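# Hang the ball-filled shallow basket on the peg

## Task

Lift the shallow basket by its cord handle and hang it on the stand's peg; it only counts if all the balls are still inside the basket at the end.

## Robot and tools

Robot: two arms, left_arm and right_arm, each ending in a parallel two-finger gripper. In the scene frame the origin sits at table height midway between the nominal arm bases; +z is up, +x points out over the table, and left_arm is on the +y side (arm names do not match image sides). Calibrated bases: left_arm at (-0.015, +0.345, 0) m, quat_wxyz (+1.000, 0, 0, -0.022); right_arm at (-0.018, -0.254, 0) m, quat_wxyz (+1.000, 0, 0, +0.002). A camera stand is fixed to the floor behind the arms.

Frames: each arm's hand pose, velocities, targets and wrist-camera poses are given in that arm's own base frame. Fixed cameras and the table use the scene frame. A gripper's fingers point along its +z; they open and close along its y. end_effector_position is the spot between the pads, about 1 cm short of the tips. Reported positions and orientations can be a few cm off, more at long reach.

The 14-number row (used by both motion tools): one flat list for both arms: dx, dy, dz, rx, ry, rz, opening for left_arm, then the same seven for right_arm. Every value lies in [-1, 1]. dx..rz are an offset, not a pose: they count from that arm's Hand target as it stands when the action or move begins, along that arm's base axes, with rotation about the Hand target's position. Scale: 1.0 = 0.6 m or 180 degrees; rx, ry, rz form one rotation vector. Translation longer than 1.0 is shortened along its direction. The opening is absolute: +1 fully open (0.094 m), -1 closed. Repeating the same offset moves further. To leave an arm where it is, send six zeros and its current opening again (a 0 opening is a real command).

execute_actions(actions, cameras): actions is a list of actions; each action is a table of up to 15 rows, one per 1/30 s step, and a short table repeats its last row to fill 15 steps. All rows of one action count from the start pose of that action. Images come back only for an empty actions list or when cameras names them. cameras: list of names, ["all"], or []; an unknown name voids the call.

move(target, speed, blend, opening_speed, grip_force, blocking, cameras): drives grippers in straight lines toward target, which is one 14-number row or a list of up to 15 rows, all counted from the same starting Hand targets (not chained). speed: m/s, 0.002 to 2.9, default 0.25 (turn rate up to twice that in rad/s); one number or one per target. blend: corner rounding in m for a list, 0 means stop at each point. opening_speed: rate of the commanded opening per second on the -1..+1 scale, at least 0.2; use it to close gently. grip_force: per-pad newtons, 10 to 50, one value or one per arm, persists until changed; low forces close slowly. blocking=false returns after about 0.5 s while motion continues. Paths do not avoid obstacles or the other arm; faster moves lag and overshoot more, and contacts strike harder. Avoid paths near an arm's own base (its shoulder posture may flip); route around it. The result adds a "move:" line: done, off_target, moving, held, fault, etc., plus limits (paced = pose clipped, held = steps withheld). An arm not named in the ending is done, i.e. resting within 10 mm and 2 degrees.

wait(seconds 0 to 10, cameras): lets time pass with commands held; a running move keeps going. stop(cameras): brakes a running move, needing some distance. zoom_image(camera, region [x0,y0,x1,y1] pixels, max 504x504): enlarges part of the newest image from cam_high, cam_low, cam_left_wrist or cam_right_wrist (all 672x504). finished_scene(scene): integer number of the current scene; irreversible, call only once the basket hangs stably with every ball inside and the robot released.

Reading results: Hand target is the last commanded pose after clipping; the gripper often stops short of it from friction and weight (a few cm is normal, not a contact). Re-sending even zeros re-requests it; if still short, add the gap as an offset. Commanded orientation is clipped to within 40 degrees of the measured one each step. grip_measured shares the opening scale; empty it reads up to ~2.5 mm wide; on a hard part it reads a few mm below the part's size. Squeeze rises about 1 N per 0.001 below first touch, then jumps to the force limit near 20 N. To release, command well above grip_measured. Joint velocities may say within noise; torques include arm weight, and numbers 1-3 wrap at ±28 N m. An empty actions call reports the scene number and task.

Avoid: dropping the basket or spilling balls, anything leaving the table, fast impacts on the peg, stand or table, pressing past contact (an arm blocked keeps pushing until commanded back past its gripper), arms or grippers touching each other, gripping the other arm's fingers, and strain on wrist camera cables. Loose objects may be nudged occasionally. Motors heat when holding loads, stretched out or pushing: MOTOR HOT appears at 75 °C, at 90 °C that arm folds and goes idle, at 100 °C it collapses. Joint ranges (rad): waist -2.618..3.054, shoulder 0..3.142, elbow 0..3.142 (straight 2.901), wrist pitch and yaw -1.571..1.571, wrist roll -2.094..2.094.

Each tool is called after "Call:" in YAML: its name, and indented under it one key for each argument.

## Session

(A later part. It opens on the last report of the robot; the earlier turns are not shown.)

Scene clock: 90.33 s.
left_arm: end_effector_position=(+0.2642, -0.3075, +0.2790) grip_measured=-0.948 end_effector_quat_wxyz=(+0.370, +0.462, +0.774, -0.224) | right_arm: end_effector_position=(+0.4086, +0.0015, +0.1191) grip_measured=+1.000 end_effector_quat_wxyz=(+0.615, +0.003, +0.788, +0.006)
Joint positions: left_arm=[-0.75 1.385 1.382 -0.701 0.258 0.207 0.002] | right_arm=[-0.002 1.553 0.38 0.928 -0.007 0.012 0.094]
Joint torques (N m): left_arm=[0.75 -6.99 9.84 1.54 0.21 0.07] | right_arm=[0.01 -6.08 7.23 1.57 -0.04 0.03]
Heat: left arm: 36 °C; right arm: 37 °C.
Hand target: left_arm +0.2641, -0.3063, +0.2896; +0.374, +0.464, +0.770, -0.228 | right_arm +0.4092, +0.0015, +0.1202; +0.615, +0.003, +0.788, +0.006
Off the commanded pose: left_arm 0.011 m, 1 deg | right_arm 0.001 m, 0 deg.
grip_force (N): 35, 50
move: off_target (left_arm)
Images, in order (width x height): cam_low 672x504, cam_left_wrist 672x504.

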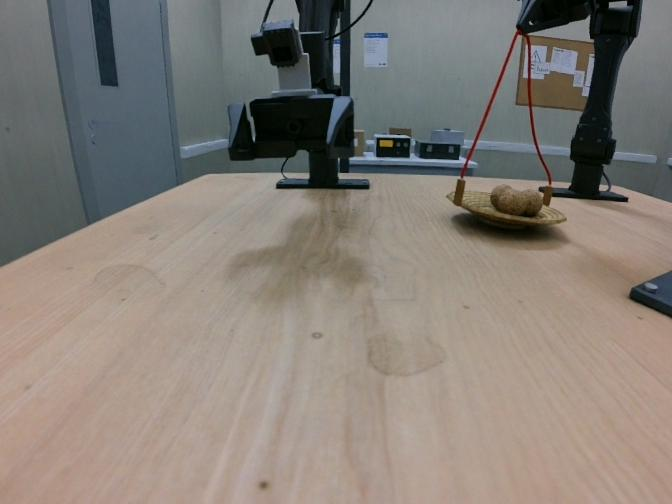

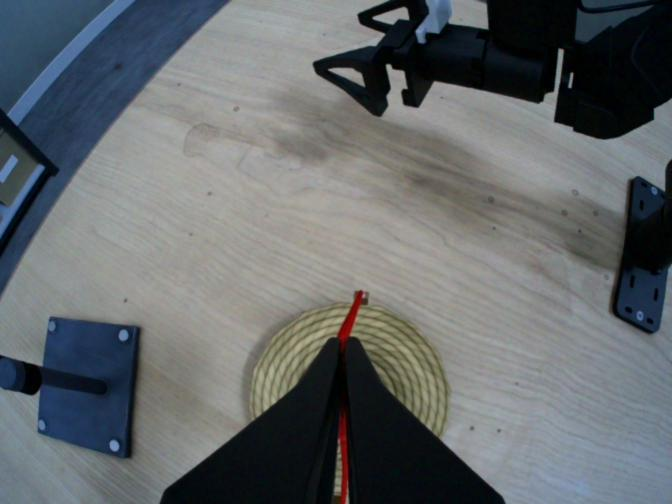

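Call:
move:
  target: [0.0,0.0,0.02,0,0,0,-1, 0,0,0,0,0,0,1]
  cameras: ["cam_low","cam_left_wrist","cam_high"]
  speed: 0.02

Call:
zoom_image:
  camera: "cam_low"
  region: [420, 40, 620, 240]

Call:
zoom_image:
  camera: "cam_high"
  region: [200, 180, 420, 345]

Scene clock: 95.57 s.
left_arm: end_effector_position=(+0.2597, -0.3033, +0.2884) grip_measured=-0.949 end_effector_quat_wxyz=(+0.362, +0.463, +0.778, -0.222) | right_arm: end_effector_position=(+0.4086, +0.0015, +0.1191) grip_measured=+1.000 end_effector_quat_wxyz=(+0.615, +0.003, +0.788, +0.006)
Joint positions: left_arm=[-0.75 1.385 1.434 -0.77 0.258 0.207 0.002] | right_arm=[-0.002 1.553 0.38 0.928 -0.007 0.012 0.094]
Joint torques (N m): left_arm=[0.76 -5.71 10.35 1.76 0.22 0.08] | right_arm=[0.01 -6.05 7.25 1.57 -0.04 0.03]
Heat: left arm: 37 °C; right arm: 37 °C.
Hand target: left_arm +0.2641, -0.3063, +0.3016; +0.374, +0.464, +0.770, -0.228 | right_arm +0.4092, +0.0015, +0.1202; +0.615, +0.003, +0.788, +0.006
Off the commanded pose: left_arm 0.014 m, 2 deg | right_arm 0.001 m, 0 deg.
grip_force (N): 35, 50
move: off_target (left_arm)
Images, in order (width x height): cam_high 672x504, cam_low 672x504, cam_left_wrist 672x504.

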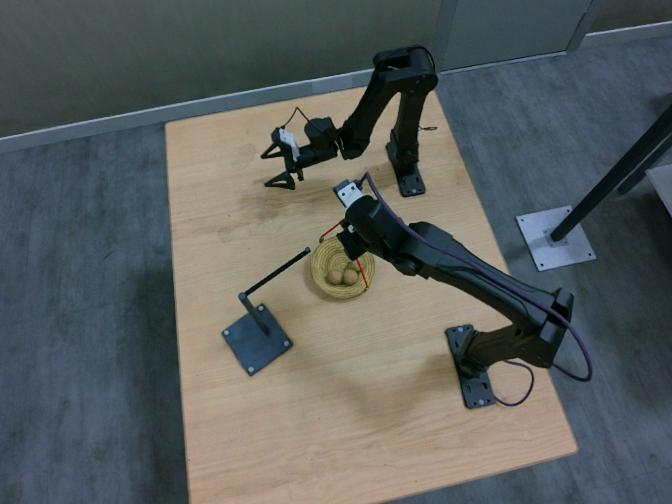

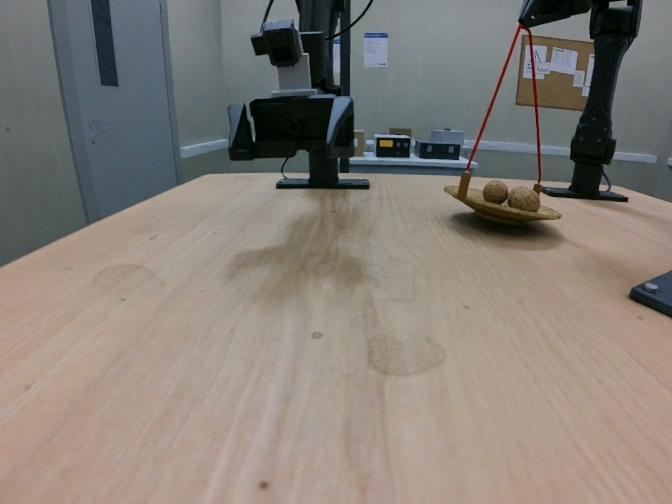

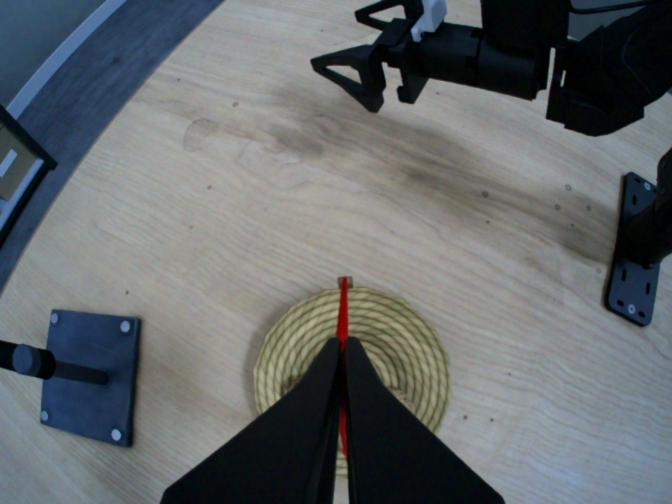

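Scaled by 2.520 from the camera's 672x504 image, which has a finer 960x720 frame.

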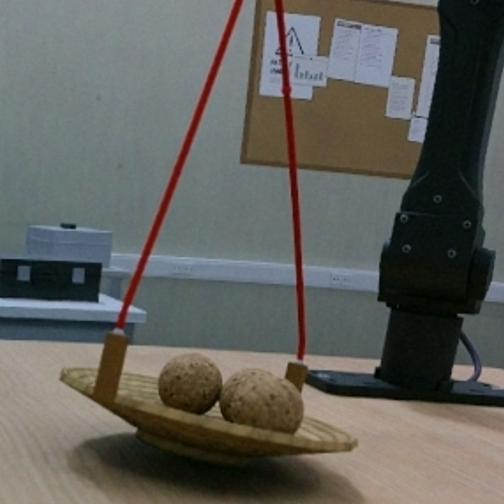

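Scaled by 2.291 from the camera's 672x504 image, which has a finer 960x720 frame.

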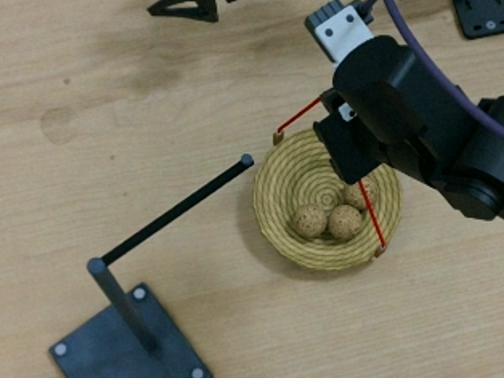

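Call:
move:
  target: [0.0,0.0,0.025,0,0,0,-1, 0,0,0,0,0,0,1]
  cameras: ["cam_low","cam_high"]
  speed: 0.02

Call:
zoom_image:
  camera: "cam_low"
  region: [420, 20, 620, 240]

Call:
zoom_image:
  camera: "cam_high"
  region: [200, 180, 420, 345]

Scene clock: 100.70 s.
left_arm: end_effector_position=(+0.2597, -0.3033, +0.3042) grip_measured=-0.949 end_effector_quat_wxyz=(+0.363, +0.463, +0.777, -0.222) | right_arm: end_effector_position=(+0.4086, +0.0015, +0.1191) grip_measured=+1.000 end_effector_quat_wxyz=(+0.615, +0.003, +0.788, +0.006)
Joint positions: left_arm=[-0.75 1.403 1.514 -0.83 0.258 0.207 0.002] | right_arm=[-0.002 1.553 0.38 0.928 -0.007 0.012 0.094]
Joint torques (N m): left_arm=[0.76 -5.61 10.18 1.78 0.21 0.07] | right_arm=[-0.01 -6.06 7.25 1.57 -0.03 0.03]
Heat: left arm: 37 °C; right arm: 37 °C.
Hand target: left_arm +0.2641, -0.3063, +0.3165; +0.374, +0.464, +0.770, -0.228 | right_arm +0.4092, +0.0015, +0.1202; +0.615, +0.003, +0.788, +0.006
Off the commanded pose: left_arm 0.013 m, 2 deg | right_arm 0.001 m, 0 deg.
grip_force (N): 35, 50
move: off_target (left_arm)
Images, in order (width x height): cam_high 672x504, cam_low 672x504.

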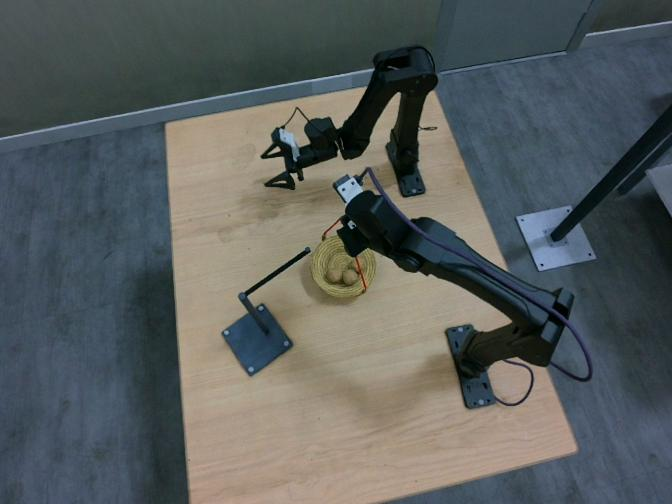

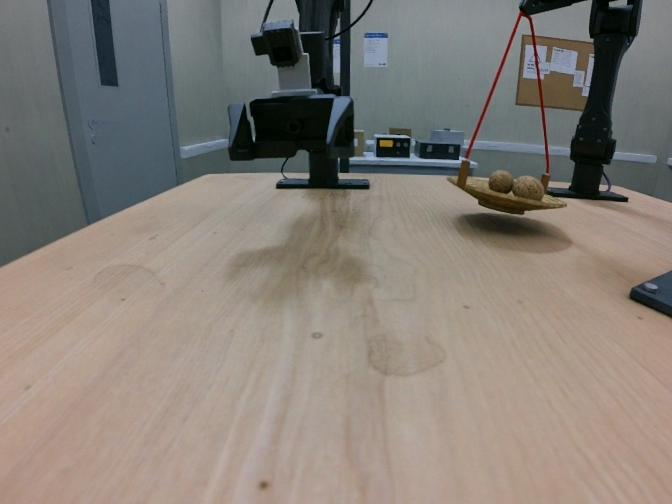

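Scaled by 2.291 from the camera's 672x504 image, which has a finer 960x720 frame.

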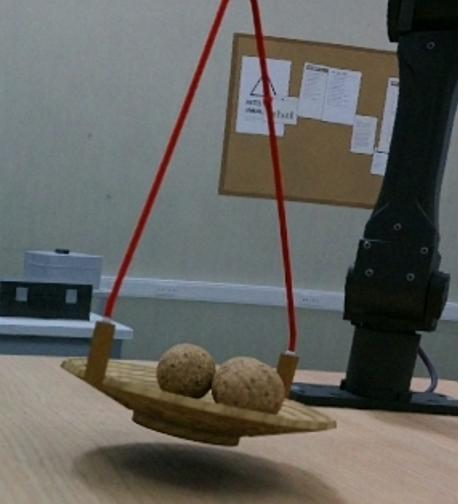

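Scaled by 2.291 from the camera's 672x504 image, which has a finer 960x720 frame.

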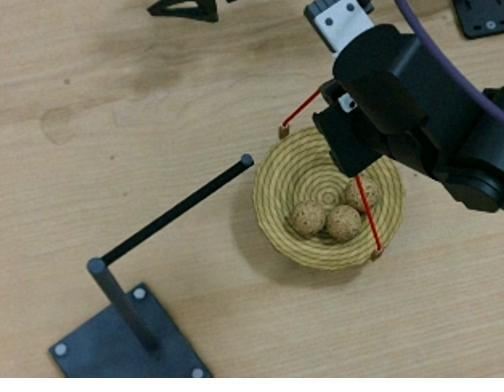

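Call:
move:
  target:
    - [0.0,0.0,0.06,0,0,0,-1, 0,0,0,0,0,0,1]
    - [0.052,0.057,0.095,0,0,0,-1, 0,0,0,0,0,0,1]
  cameras: ["cam_low","cam_high","cam_left_wrist"]
  speed: 0.03
  blend: [0.02,0]

Call:
zoom_image:
  camera: "cam_low"
  region: [420, 20, 620, 240]

Call:
zoom_image:
  camera: "cam_high"
  region: [200, 180, 420, 345]

Scene clock: 108.10 s.
left_arm: end_effector_position=(+0.2934, -0.2695, +0.3641) grip_measured=-0.949 end_effector_quat_wxyz=(+0.366, +0.460, +0.778, -0.221) | right_arm: end_effector_position=(+0.4086, +0.0015, +0.1191) grip_measured=+1.000 end_effector_quat_wxyz=(+0.615, +0.003, +0.788, +0.006)
Joint positions: left_arm=[-0.577 1.542 1.91 -1.12 0.379 0.324 0.002] | right_arm=[-0.002 1.553 0.38 0.928 -0.007 0.012 0.094]
Joint torques (N m): left_arm=[0.65 -6.2 9.24 1.65 0.32 0.07] | right_arm=[-0.01 -6.05 7.24 1.57 -0.03 0.03]
Heat: left arm: 37 °C; right arm: 37 °C.
Hand target: left_arm +0.2953, -0.2720, +0.3736; +0.374, +0.464, +0.770, -0.228 | right_arm +0.4092, +0.0015, +0.1202; +0.615, +0.003, +0.788, +0.006
Off the commanded pose: left_arm 0.010 m, 2 deg | right_arm 0.001 m, 0 deg.
grip_force (N): 35, 50
move: done; blend cut to 0.0181 m at target 1
Images, in order (width x height): cam_high 672x504, cam_low 672x504, cam_left_wrist 672x504.

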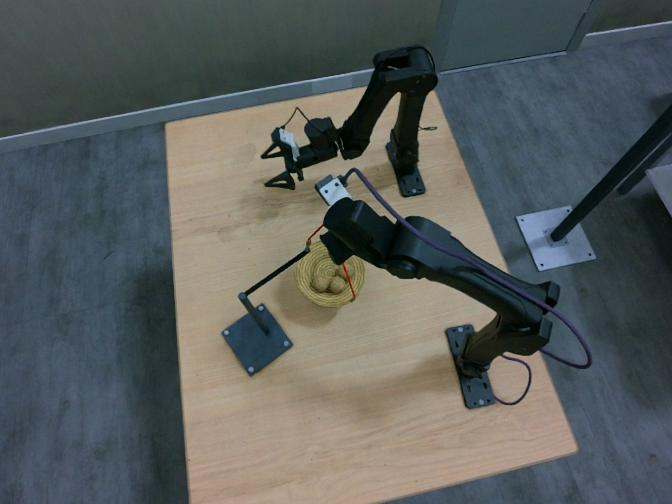

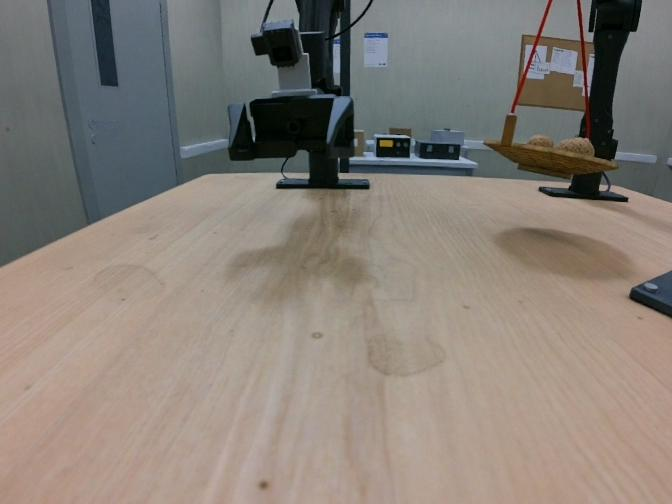

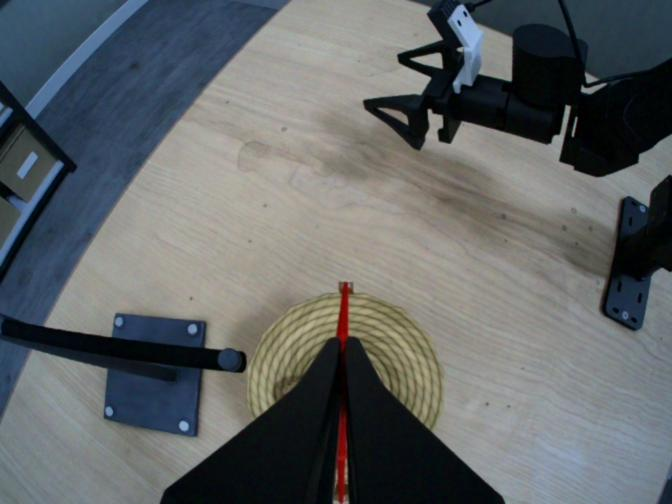

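Scaled by 2.291 from the camera's 672x504 image, which has a finer 960x720 frame.

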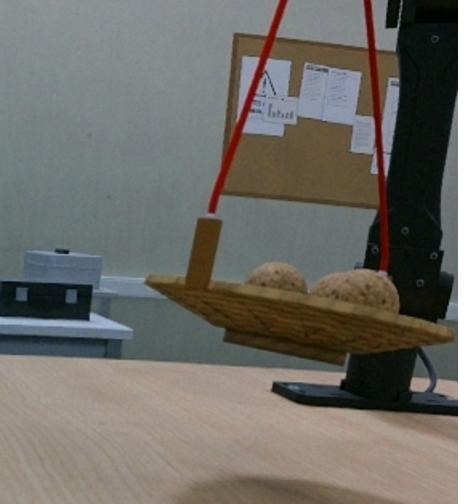

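Scaled by 2.291 from the camera's 672x504 image, which has a finer 960x720 frame.

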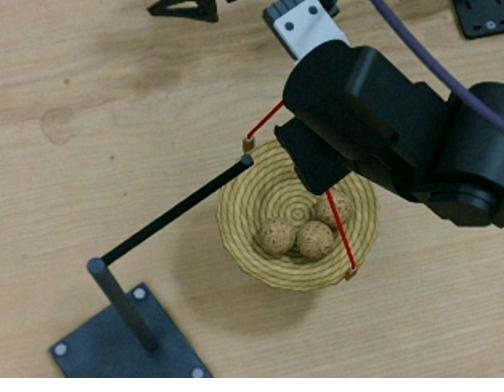

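Call:
move:
  target: [0,0,0,0,0,0,-1, -0.252,0.2375,0.3,0.0663,-0.1227,0.3265,1]
  cameras: ["cam_low","cam_high","cam_left_wrist","cam_right_wrist"]
  speed: 0.2

Scene clock: 119.93 s.
left_arm: end_effector_position=(+0.2931, -0.2696, +0.3640) grip_measured=-0.949 end_effector_quat_wxyz=(+0.366, +0.460, +0.778, -0.221) | right_arm: end_effector_position=(+0.2588, +0.1417, +0.2896) grip_measured=+1.000 end_effector_quat_wxyz=(+0.657, -0.311, +0.569, +0.385)
Joint positions: left_arm=[-0.577 1.542 1.91 -1.121 0.38 0.325 0.002] | right_arm=[-0.071 0.958 0.322 0.977 -1.076 0.333 0.094]
Joint torques (N m): left_arm=[0.64 -6.2 9.26 1.66 0.32 0.09] | right_arm=[0.49 -1.39 11.08 1.23 0.1 0.06]
Motor temperatures (°C): left_arm=[25 28 38 34 26 22 24] | right_arm=[25 29 37 36 28 25 25]
Heat: left arm: 38 °C; right arm: 37 °C.
Hand target: left_arm +0.2953, -0.2721, +0.3737; +0.374, +0.464, +0.770, -0.228 | right_arm +0.2581, +0.1439, +0.3002; +0.663, -0.321, +0.557, +0.383
Off the commanded pose: left_arm 0.010 m, 2 deg | right_arm 0.011 m, 2 deg.
grip_force (N): 35, 50
move: off_target (right_arm)

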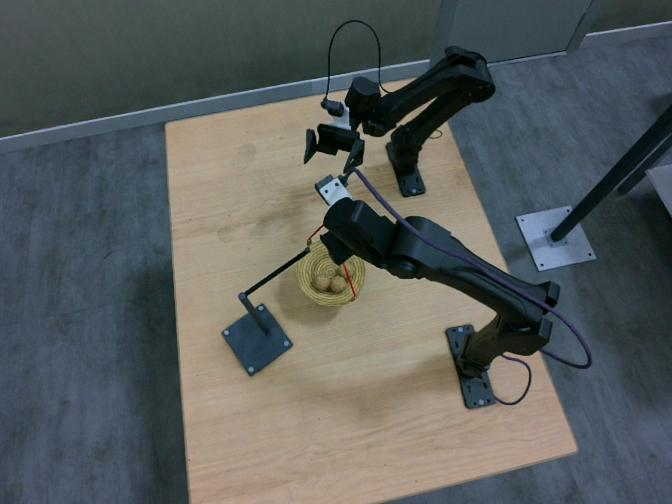

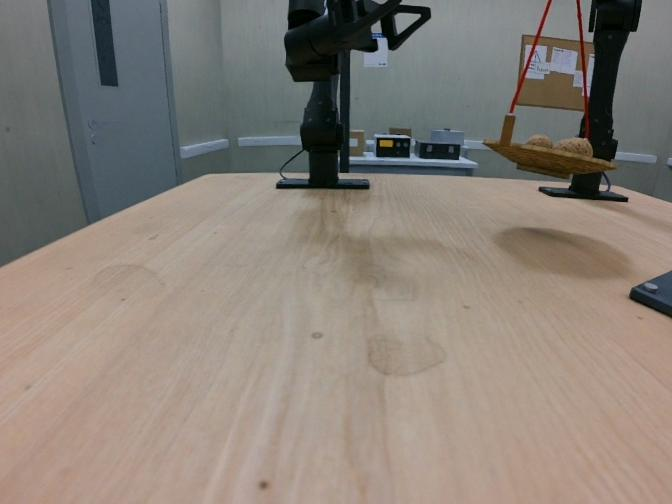

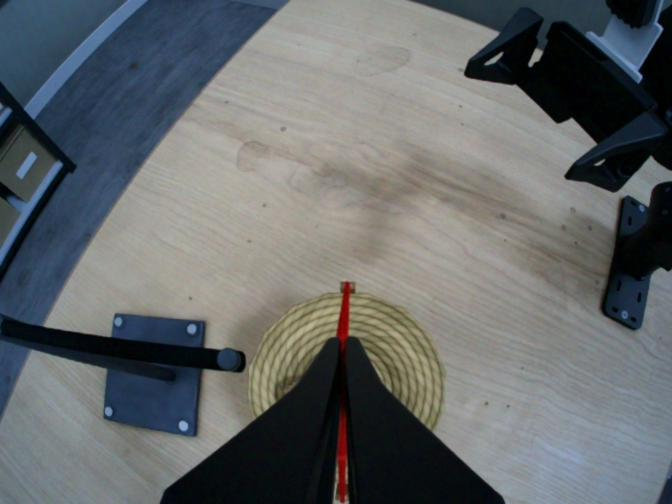

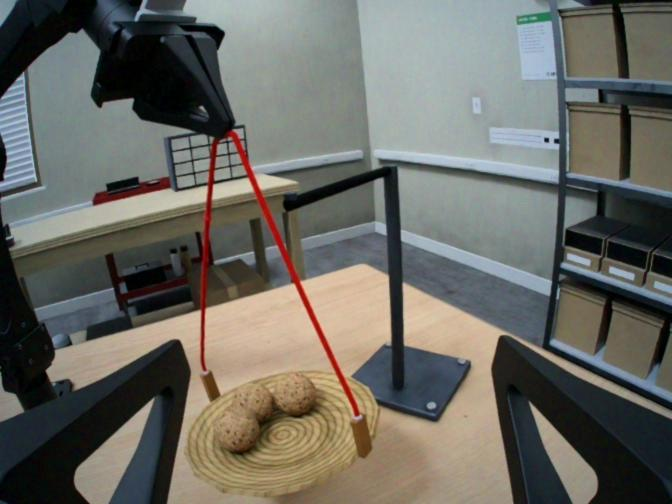

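Call:
move:
  target: [0.1437,0.0757,0,0,0,0,-1, 0,0,0,0,0,0,1]
  cameras: ["cam_high","cam_left_wrist","cam_right_wrist"]
  speed: 0.03

Call:
zoom_image:
  camera: "cam_right_wrist"
  region: [200, 80, 440, 260]

Scene clock: 126.37 s.
left_arm: end_effector_position=(+0.3795, -0.2245, +0.3691) grip_measured=-0.949 end_effector_quat_wxyz=(+0.371, +0.459, +0.777, -0.219) | right_arm: end_effector_position=(+0.2587, +0.1417, +0.2897) grip_measured=+1.000 end_effector_quat_wxyz=(+0.657, -0.311, +0.569, +0.385)
Joint positions: left_arm=[-0.318 1.825 2.275 -1.285 0.558 0.529 0.002] | right_arm=[-0.071 0.958 0.322 0.978 -1.076 0.333 0.094]
Joint torques (N m): left_arm=[0.62 -8.64 8.61 1.44 0.46 0.08] | right_arm=[0.49 -1.36 11.08 1.24 0.09 0.06]
Heat: left arm: 39 °C; right arm: 37 °C.
Hand target: left_arm +0.3815, -0.2266, +0.3738; +0.374, +0.464, +0.770, -0.228 | right_arm +0.2581, +0.1439, +0.3002; +0.663, -0.321, +0.557, +0.383
Off the commanded pose: left_arm 0.005 m, 1 deg | right_arm 0.011 m, 2 deg.
grip_force (N): 35, 50
move: off_target (right_arm)
Images, in order (width x height): cam_high 672x504, cam_left_wrist 672x504, cam_right_wrist 672x504.

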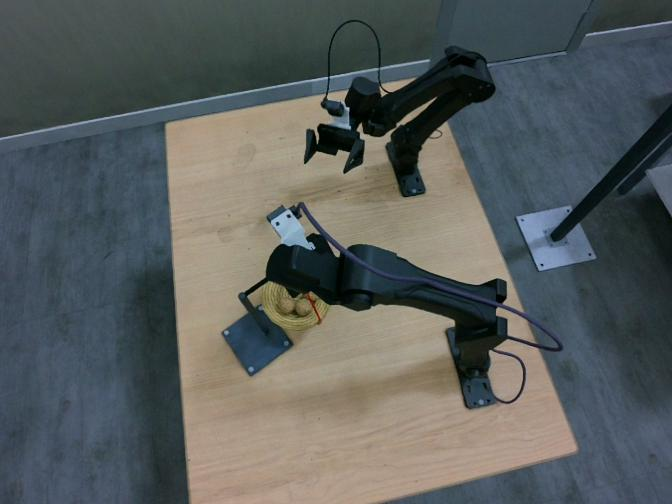

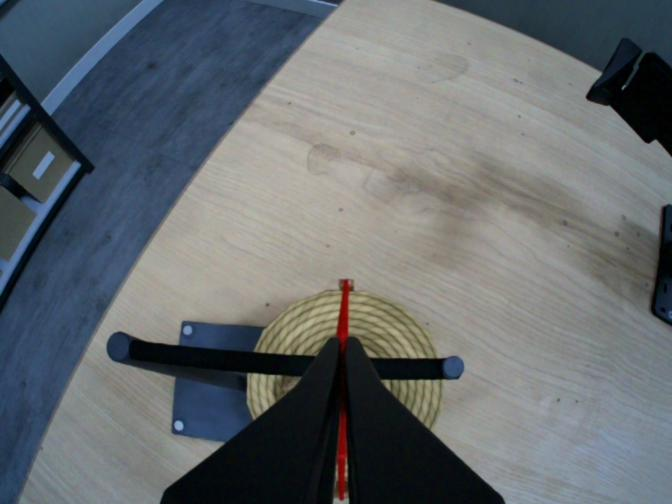

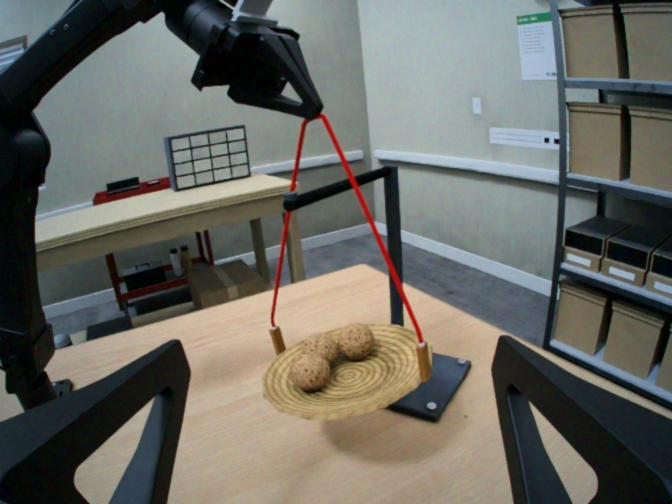

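Scaled by 2.100 from the camera's 672x504 image, which has a finer 960x720 frame.

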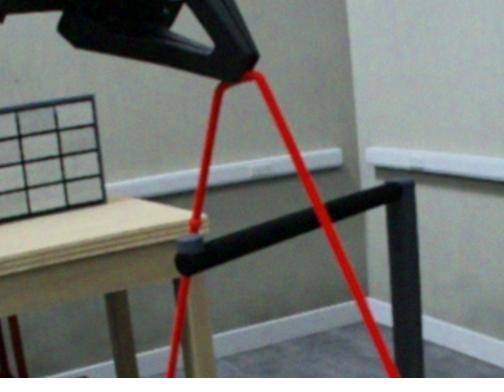

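Call:
move:
  target: [0,0,-0.06,0,0,0,-1, 0,0,0,0,0,0,1]
  cameras: ["cam_left_wrist","cam_right_wrist"]
  speed: 0.03

Call:
zoom_image:
  camera: "cam_right_wrist"
  region: [240, 80, 400, 200]

Call:
zoom_image:
  camera: "cam_left_wrist"
  region: [190, 310, 490, 504]

Scene clock: 136.20 s.
left_arm: end_effector_position=(+0.3870, -0.2273, +0.3170) grip_measured=-0.949 end_effector_quat_wxyz=(+0.344, +0.458, +0.788, -0.225) | right_arm: end_effector_position=(+0.2587, +0.1417, +0.2897) grip_measured=+1.000 end_effector_quat_wxyz=(+0.657, -0.311, +0.569, +0.385)
Joint positions: left_arm=[-0.318 1.781 2.013 -1.13 0.559 0.534 0.002] | right_arm=[-0.071 0.958 0.322 0.978 -1.076 0.333 0.094]
Joint torques (N m): left_arm=[0.59 -15.39 5.71 1.8 0.44 0.08] | right_arm=[0.49 -1.36 11.11 1.23 0.09 0.07]
Heat: left arm: 38 °C; right arm: 38 °C.
Hand target: left_arm +0.3815, -0.2266, +0.3377; +0.374, +0.464, +0.770, -0.228 | right_arm +0.2581, +0.1439, +0.3002; +0.663, -0.321, +0.557, +0.383
Off the commanded pose: left_arm 0.021 m, 4 deg | right_arm 0.011 m, 2 deg.
grip_force (N): 35, 50
move: off_target (left_arm, right_arm)
Images, in order (width x height): cam_left_wrist 672x504, cam_right_wrist 672x504.

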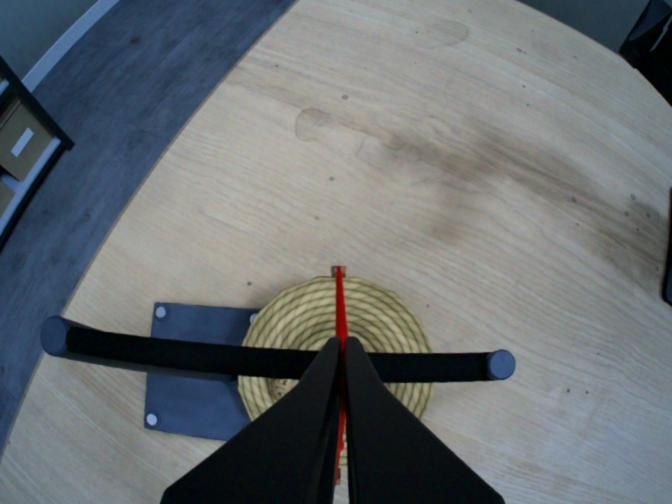

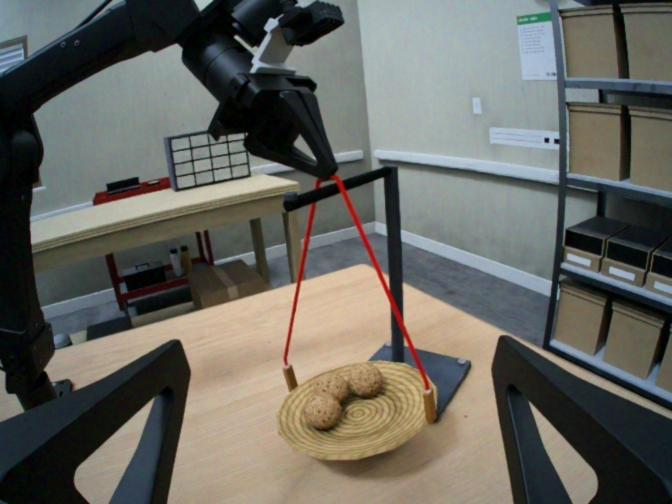

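Scaled by 3.150 from the camera's 672x504 image, which has a finer 960x720 frame.

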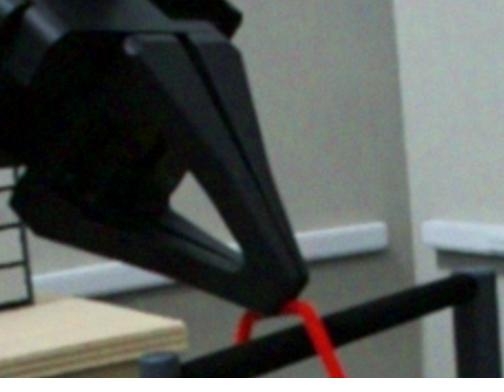

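Scaled by 1.680 from the camera's 672x504 image, which has a finer 960x720 frame.

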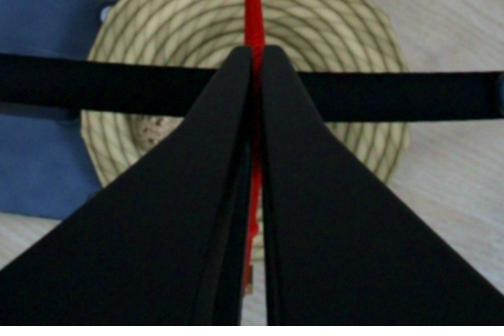

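Call:
move:
  target: [0,0,-0.014,0,0,0,-1, 0,0,0,0,0,0,1]
  cameras: ["cam_left_wrist","cam_right_wrist"]
  speed: 0.02

Call:
zoom_image:
  camera: "cam_right_wrist"
  region: [260, 130, 400, 220]

Call:
zoom_image:
  camera: "cam_left_wrist"
  region: [190, 310, 490, 504]

Scene clock: 139.53 s.
left_arm: end_effector_position=(+0.3857, -0.2271, +0.3126) grip_measured=-0.949 end_effector_quat_wxyz=(+0.348, +0.459, +0.786, -0.225) | right_arm: end_effector_position=(+0.2587, +0.1417, +0.2897) grip_measured=+1.000 end_effector_quat_wxyz=(+0.657, -0.311, +0.569, +0.385)
Joint positions: left_arm=[-0.318 1.756 1.956 -1.088 0.561 0.535 0.002] | right_arm=[-0.071 0.958 0.322 0.978 -1.076 0.333 0.094]
Joint torques (N m): left_arm=[0.59 -14.48 5.65 1.81 0.42 0.07] | right_arm=[0.47 -1.36 11.08 1.22 0.09 0.06]
Heat: left arm: 37 °C; right arm: 38 °C.
Hand target: left_arm +0.3815, -0.2266, +0.3292; +0.374, +0.464, +0.770, -0.228 | right_arm +0.2581, +0.1439, +0.3002; +0.663, -0.321, +0.557, +0.383
Off the commanded pose: left_arm 0.017 m, 4 deg | right_arm 0.011 m, 2 deg.
grip_force (N): 35, 50
move: off_target (left_arm, right_arm)
Images, in order (width x height): cam_left_wrist 672x504, cam_right_wrist 672x504.

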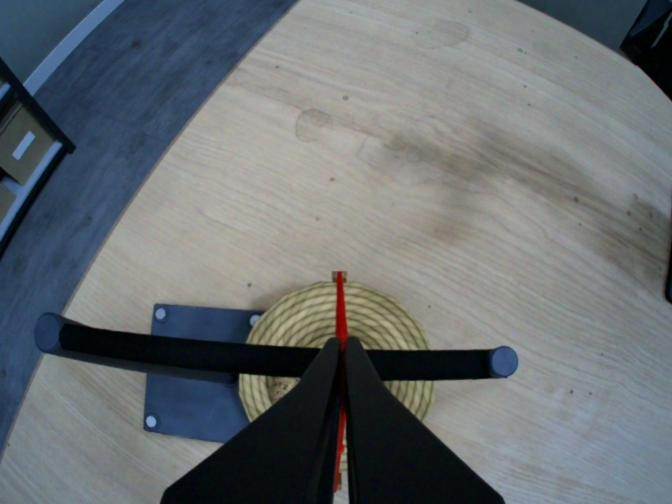

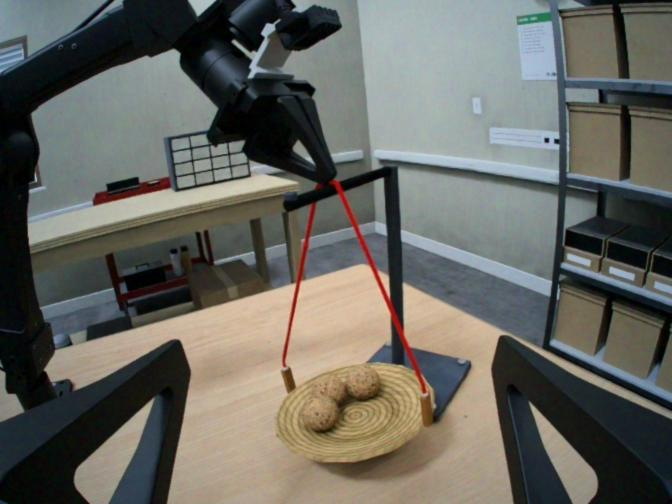

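Scaled by 3.600 from the camera's 672x504 image, which has a finer 960x720 frame.

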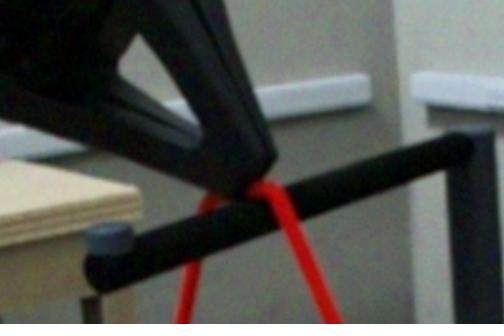

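Scaled by 1.680 from the camera's 672x504 image, which has a finer 960x720 frame.

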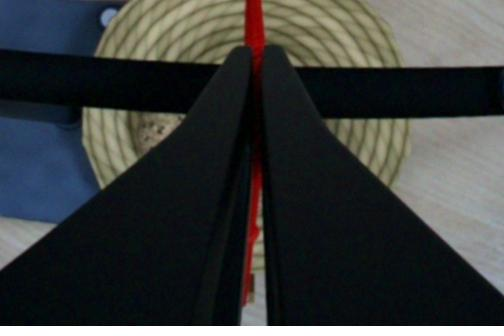

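Call:
move:
  target: [0,0,-0.008,0,0,0,-1, 0,0,0,0,0,0,1]
  cameras: ["cam_left_wrist","cam_right_wrist"]
  speed: 0.02

Call:
zoom_image:
  camera: "cam_right_wrist"
  region: [260, 130, 400, 220]

Scene clock: 141.90 s.
left_arm: end_effector_position=(+0.3857, -0.2272, +0.3124) grip_measured=-0.949 end_effector_quat_wxyz=(+0.355, +0.460, +0.783, -0.223) | right_arm: end_effector_position=(+0.2587, +0.1417, +0.2897) grip_measured=+1.000 end_effector_quat_wxyz=(+0.657, -0.311, +0.569, +0.385)
Joint positions: left_arm=[-0.318 1.741 1.928 -1.06 0.562 0.535 0.002] | right_arm=[-0.071 0.958 0.322 0.978 -1.076 0.333 0.094]
Joint torques (N m): left_arm=[0.59 -13.74 5.48 1.77 0.41 0.07] | right_arm=[0.44 -1.36 11.07 1.23 0.09 0.06]
Heat: left arm: 36 °C; right arm: 38 °C.
Hand target: left_arm +0.3815, -0.2266, +0.3245; +0.374, +0.464, +0.770, -0.228 | right_arm +0.2581, +0.1439, +0.3002; +0.663, -0.321, +0.557, +0.383
Off the commanded pose: left_arm 0.013 m, 3 deg | right_arm 0.011 m, 2 deg.
grip_force (N): 35, 50
move: off_target (left_arm, right_arm)
Images, in order (width x height): cam_left_wrist 672x504, cam_right_wrist 672x504.

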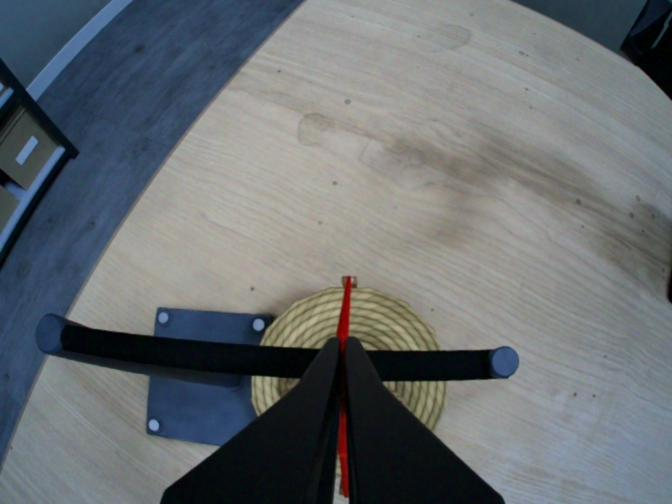

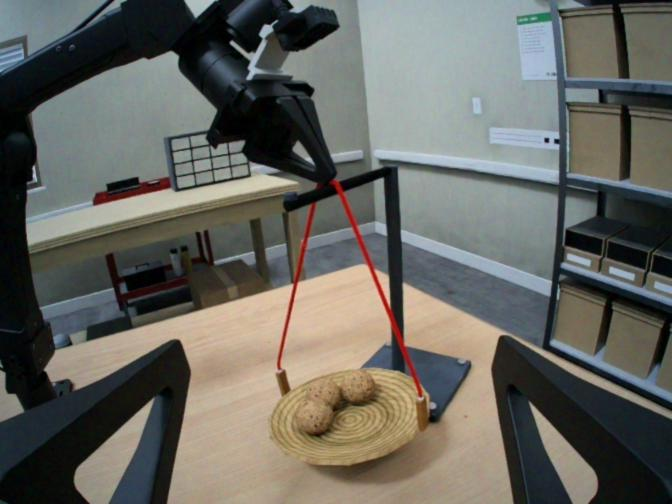

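Scaled by 3.600 from the camera's 672x504 image, which has a finer 960x720 frame.

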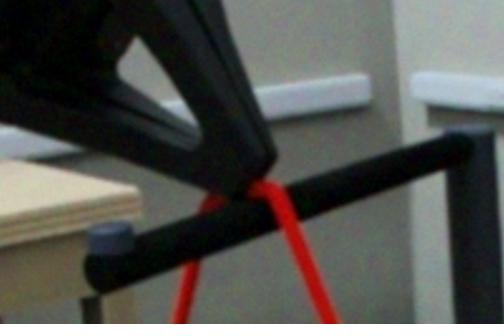

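Call:
move:
  target: [0,0,0.003,0,0,0,-0.5, 0,0,0,0,0,0,1]
  cameras: ["cam_left_wrist","cam_right_wrist"]
  speed: 0.02
  opening_speed: 0.2

Call:
zoom_image:
  camera: "cam_right_wrist"
  region: [260, 130, 400, 220]

Call:
zoom_image:
  camera: "cam_left_wrist"
  region: [190, 310, 490, 504]

Scene clock: 146.77 s.
left_arm: end_effector_position=(+0.3864, -0.2283, +0.3140) grip_measured=-0.502 end_effector_quat_wxyz=(+0.358, +0.461, +0.780, -0.225) | right_arm: end_effector_position=(+0.2587, +0.1417, +0.2897) grip_measured=+1.000 end_effector_quat_wxyz=(+0.657, -0.311, +0.569, +0.385)
Joint positions: left_arm=[-0.318 1.741 1.928 -1.051 0.567 0.535 0.023] | right_arm=[-0.071 0.958 0.322 0.978 -1.076 0.333 0.094]
Joint torques (N m): left_arm=[0.59 -13.48 6.23 1.62 0.36 0.06] | right_arm=[0.47 -1.37 11.08 1.24 0.08 0.05]
Heat: left arm: 36 °C; right arm: 38 °C.
Hand target: left_arm +0.3815, -0.2266, +0.3263; +0.374, +0.464, +0.770, -0.228 | right_arm +0.2581, +0.1439, +0.3002; +0.663, -0.321, +0.557, +0.383
Off the commanded pose: left_arm 0.013 m, 2 deg | right_arm 0.011 m, 2 deg.
grip_force (N): 35, 50
move: off_target (left_arm, right_arm)
Images, in order (width x height): cam_left_wrist 672x504, cam_right_wrist 672x504.

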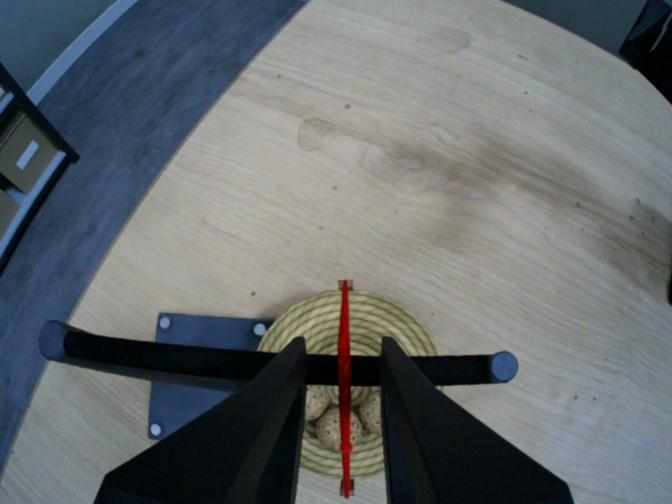

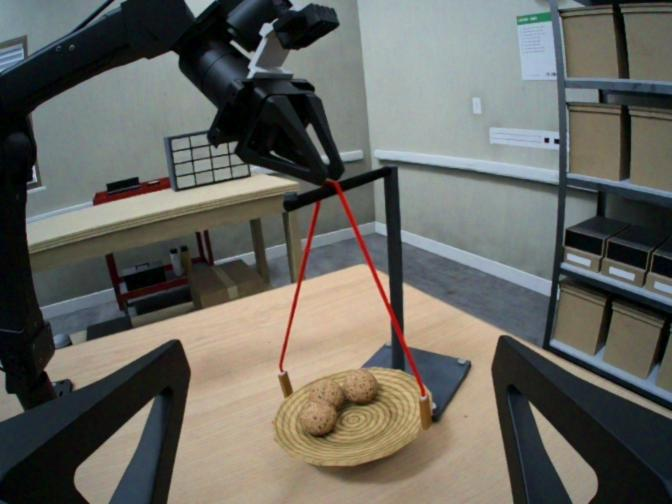

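Scaled by 3.600 from the camera's 672x504 image, which has a finer 960x720 frame.

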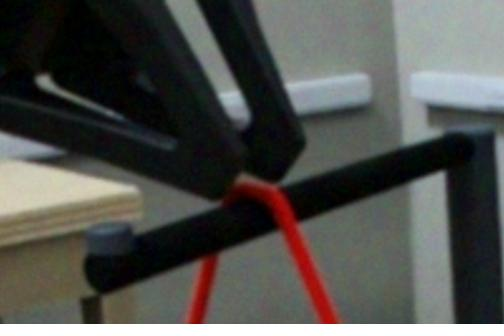

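Scaled by 1.680 from the camera's 672x504 image, which has a finer 960x720 frame.

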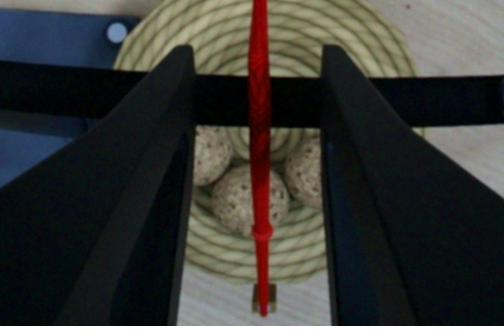

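Call:
move:
  target:
    - [0,0,0.042,0,0,0,-0.5, 0,0,0,0,0,0,1]
    - [-0.083,0.167,0.09,0,0,0,-0.5, 0,0,0,0,0,0,1]
  cameras: ["all"]
  speed: 0.05
  blend: [0.01,0]

Call:
zoom_image:
  camera: "cam_right_wrist"
  region: [220, 130, 500, 480]

Scene clock: 152.90 s.
left_arm: end_effector_position=(+0.3433, -0.1260, +0.3652) grip_measured=-0.502 end_effector_quat_wxyz=(+0.362, +0.459, +0.779, -0.226) | right_arm: end_effector_position=(+0.2587, +0.1417, +0.2897) grip_measured=+1.000 end_effector_quat_wxyz=(+0.657, -0.311, +0.569, +0.385)
Joint positions: left_arm=[-0.013 1.682 2.129 -1.497 0.748 0.844 0.023] | right_arm=[-0.071 0.958 0.322 0.978 -1.076 0.333 0.094]
Joint torques (N m): left_arm=[0.62 -10.74 7.68 0.9 0.49 0.09] | right_arm=[0.47 -1.37 11.1 1.23 0.09 0.06]
Heat: left arm: 36 °C; right arm: 38 °C.
Hand target: left_arm +0.3318, -0.1264, +0.3802; +0.374, +0.464, +0.770, -0.228 | right_arm +0.2581, +0.1439, +0.3002; +0.663, -0.321, +0.557, +0.383
Off the commanded pose: left_arm 0.019 m, 2 deg | right_arm 0.011 m, 2 deg.
grip_force (N): 35, 50
move: off_target (left_arm, right_arm)

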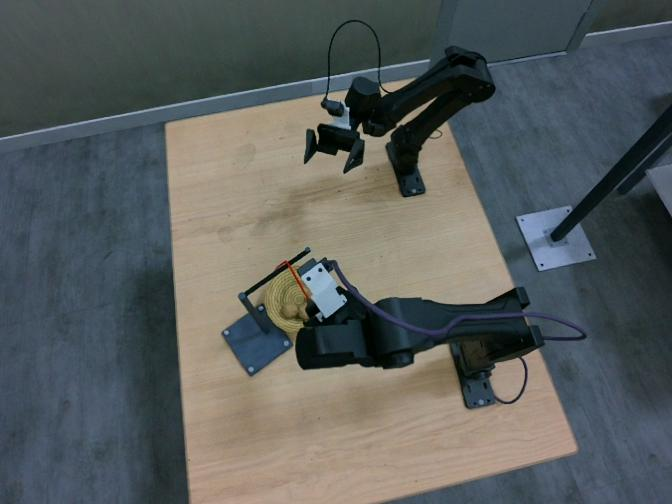

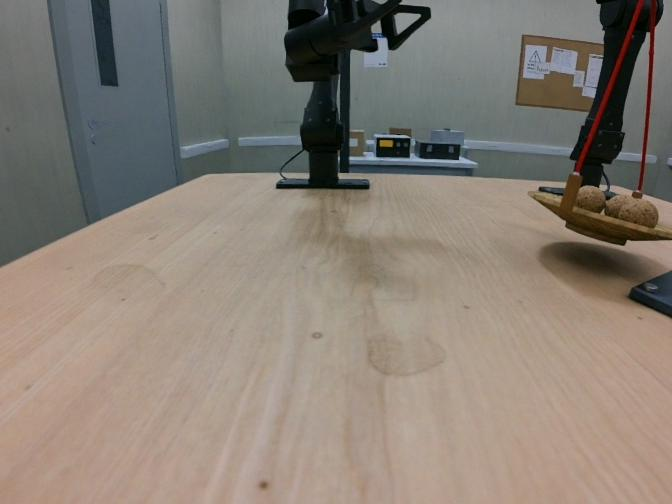

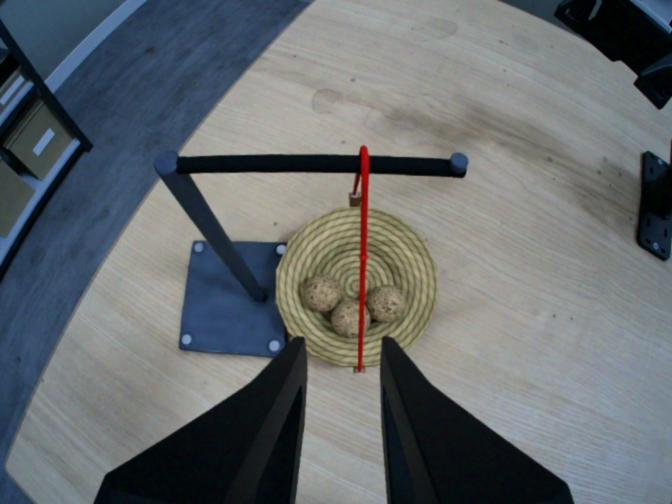

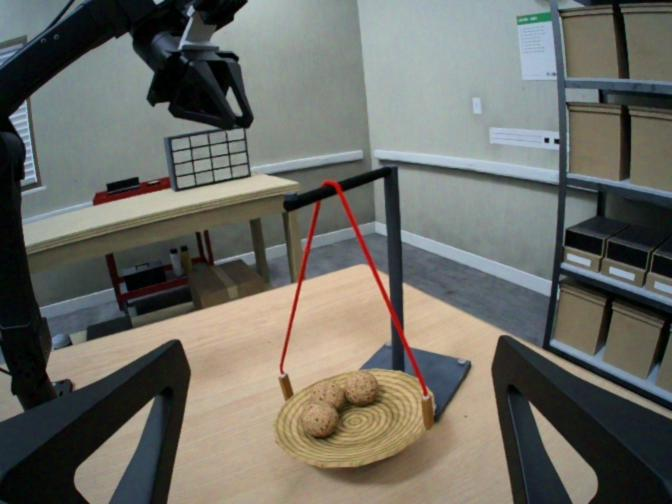

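Scaled by 1.440 from the camera's 672x504 image, which has a finer 960x720 frame.

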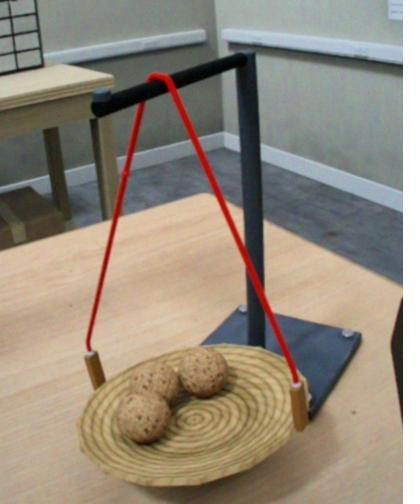

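Hung, all three balls inside, grippers clear.

Call:
finished_scene:
  scene: 2

The scene is finished: the task was done.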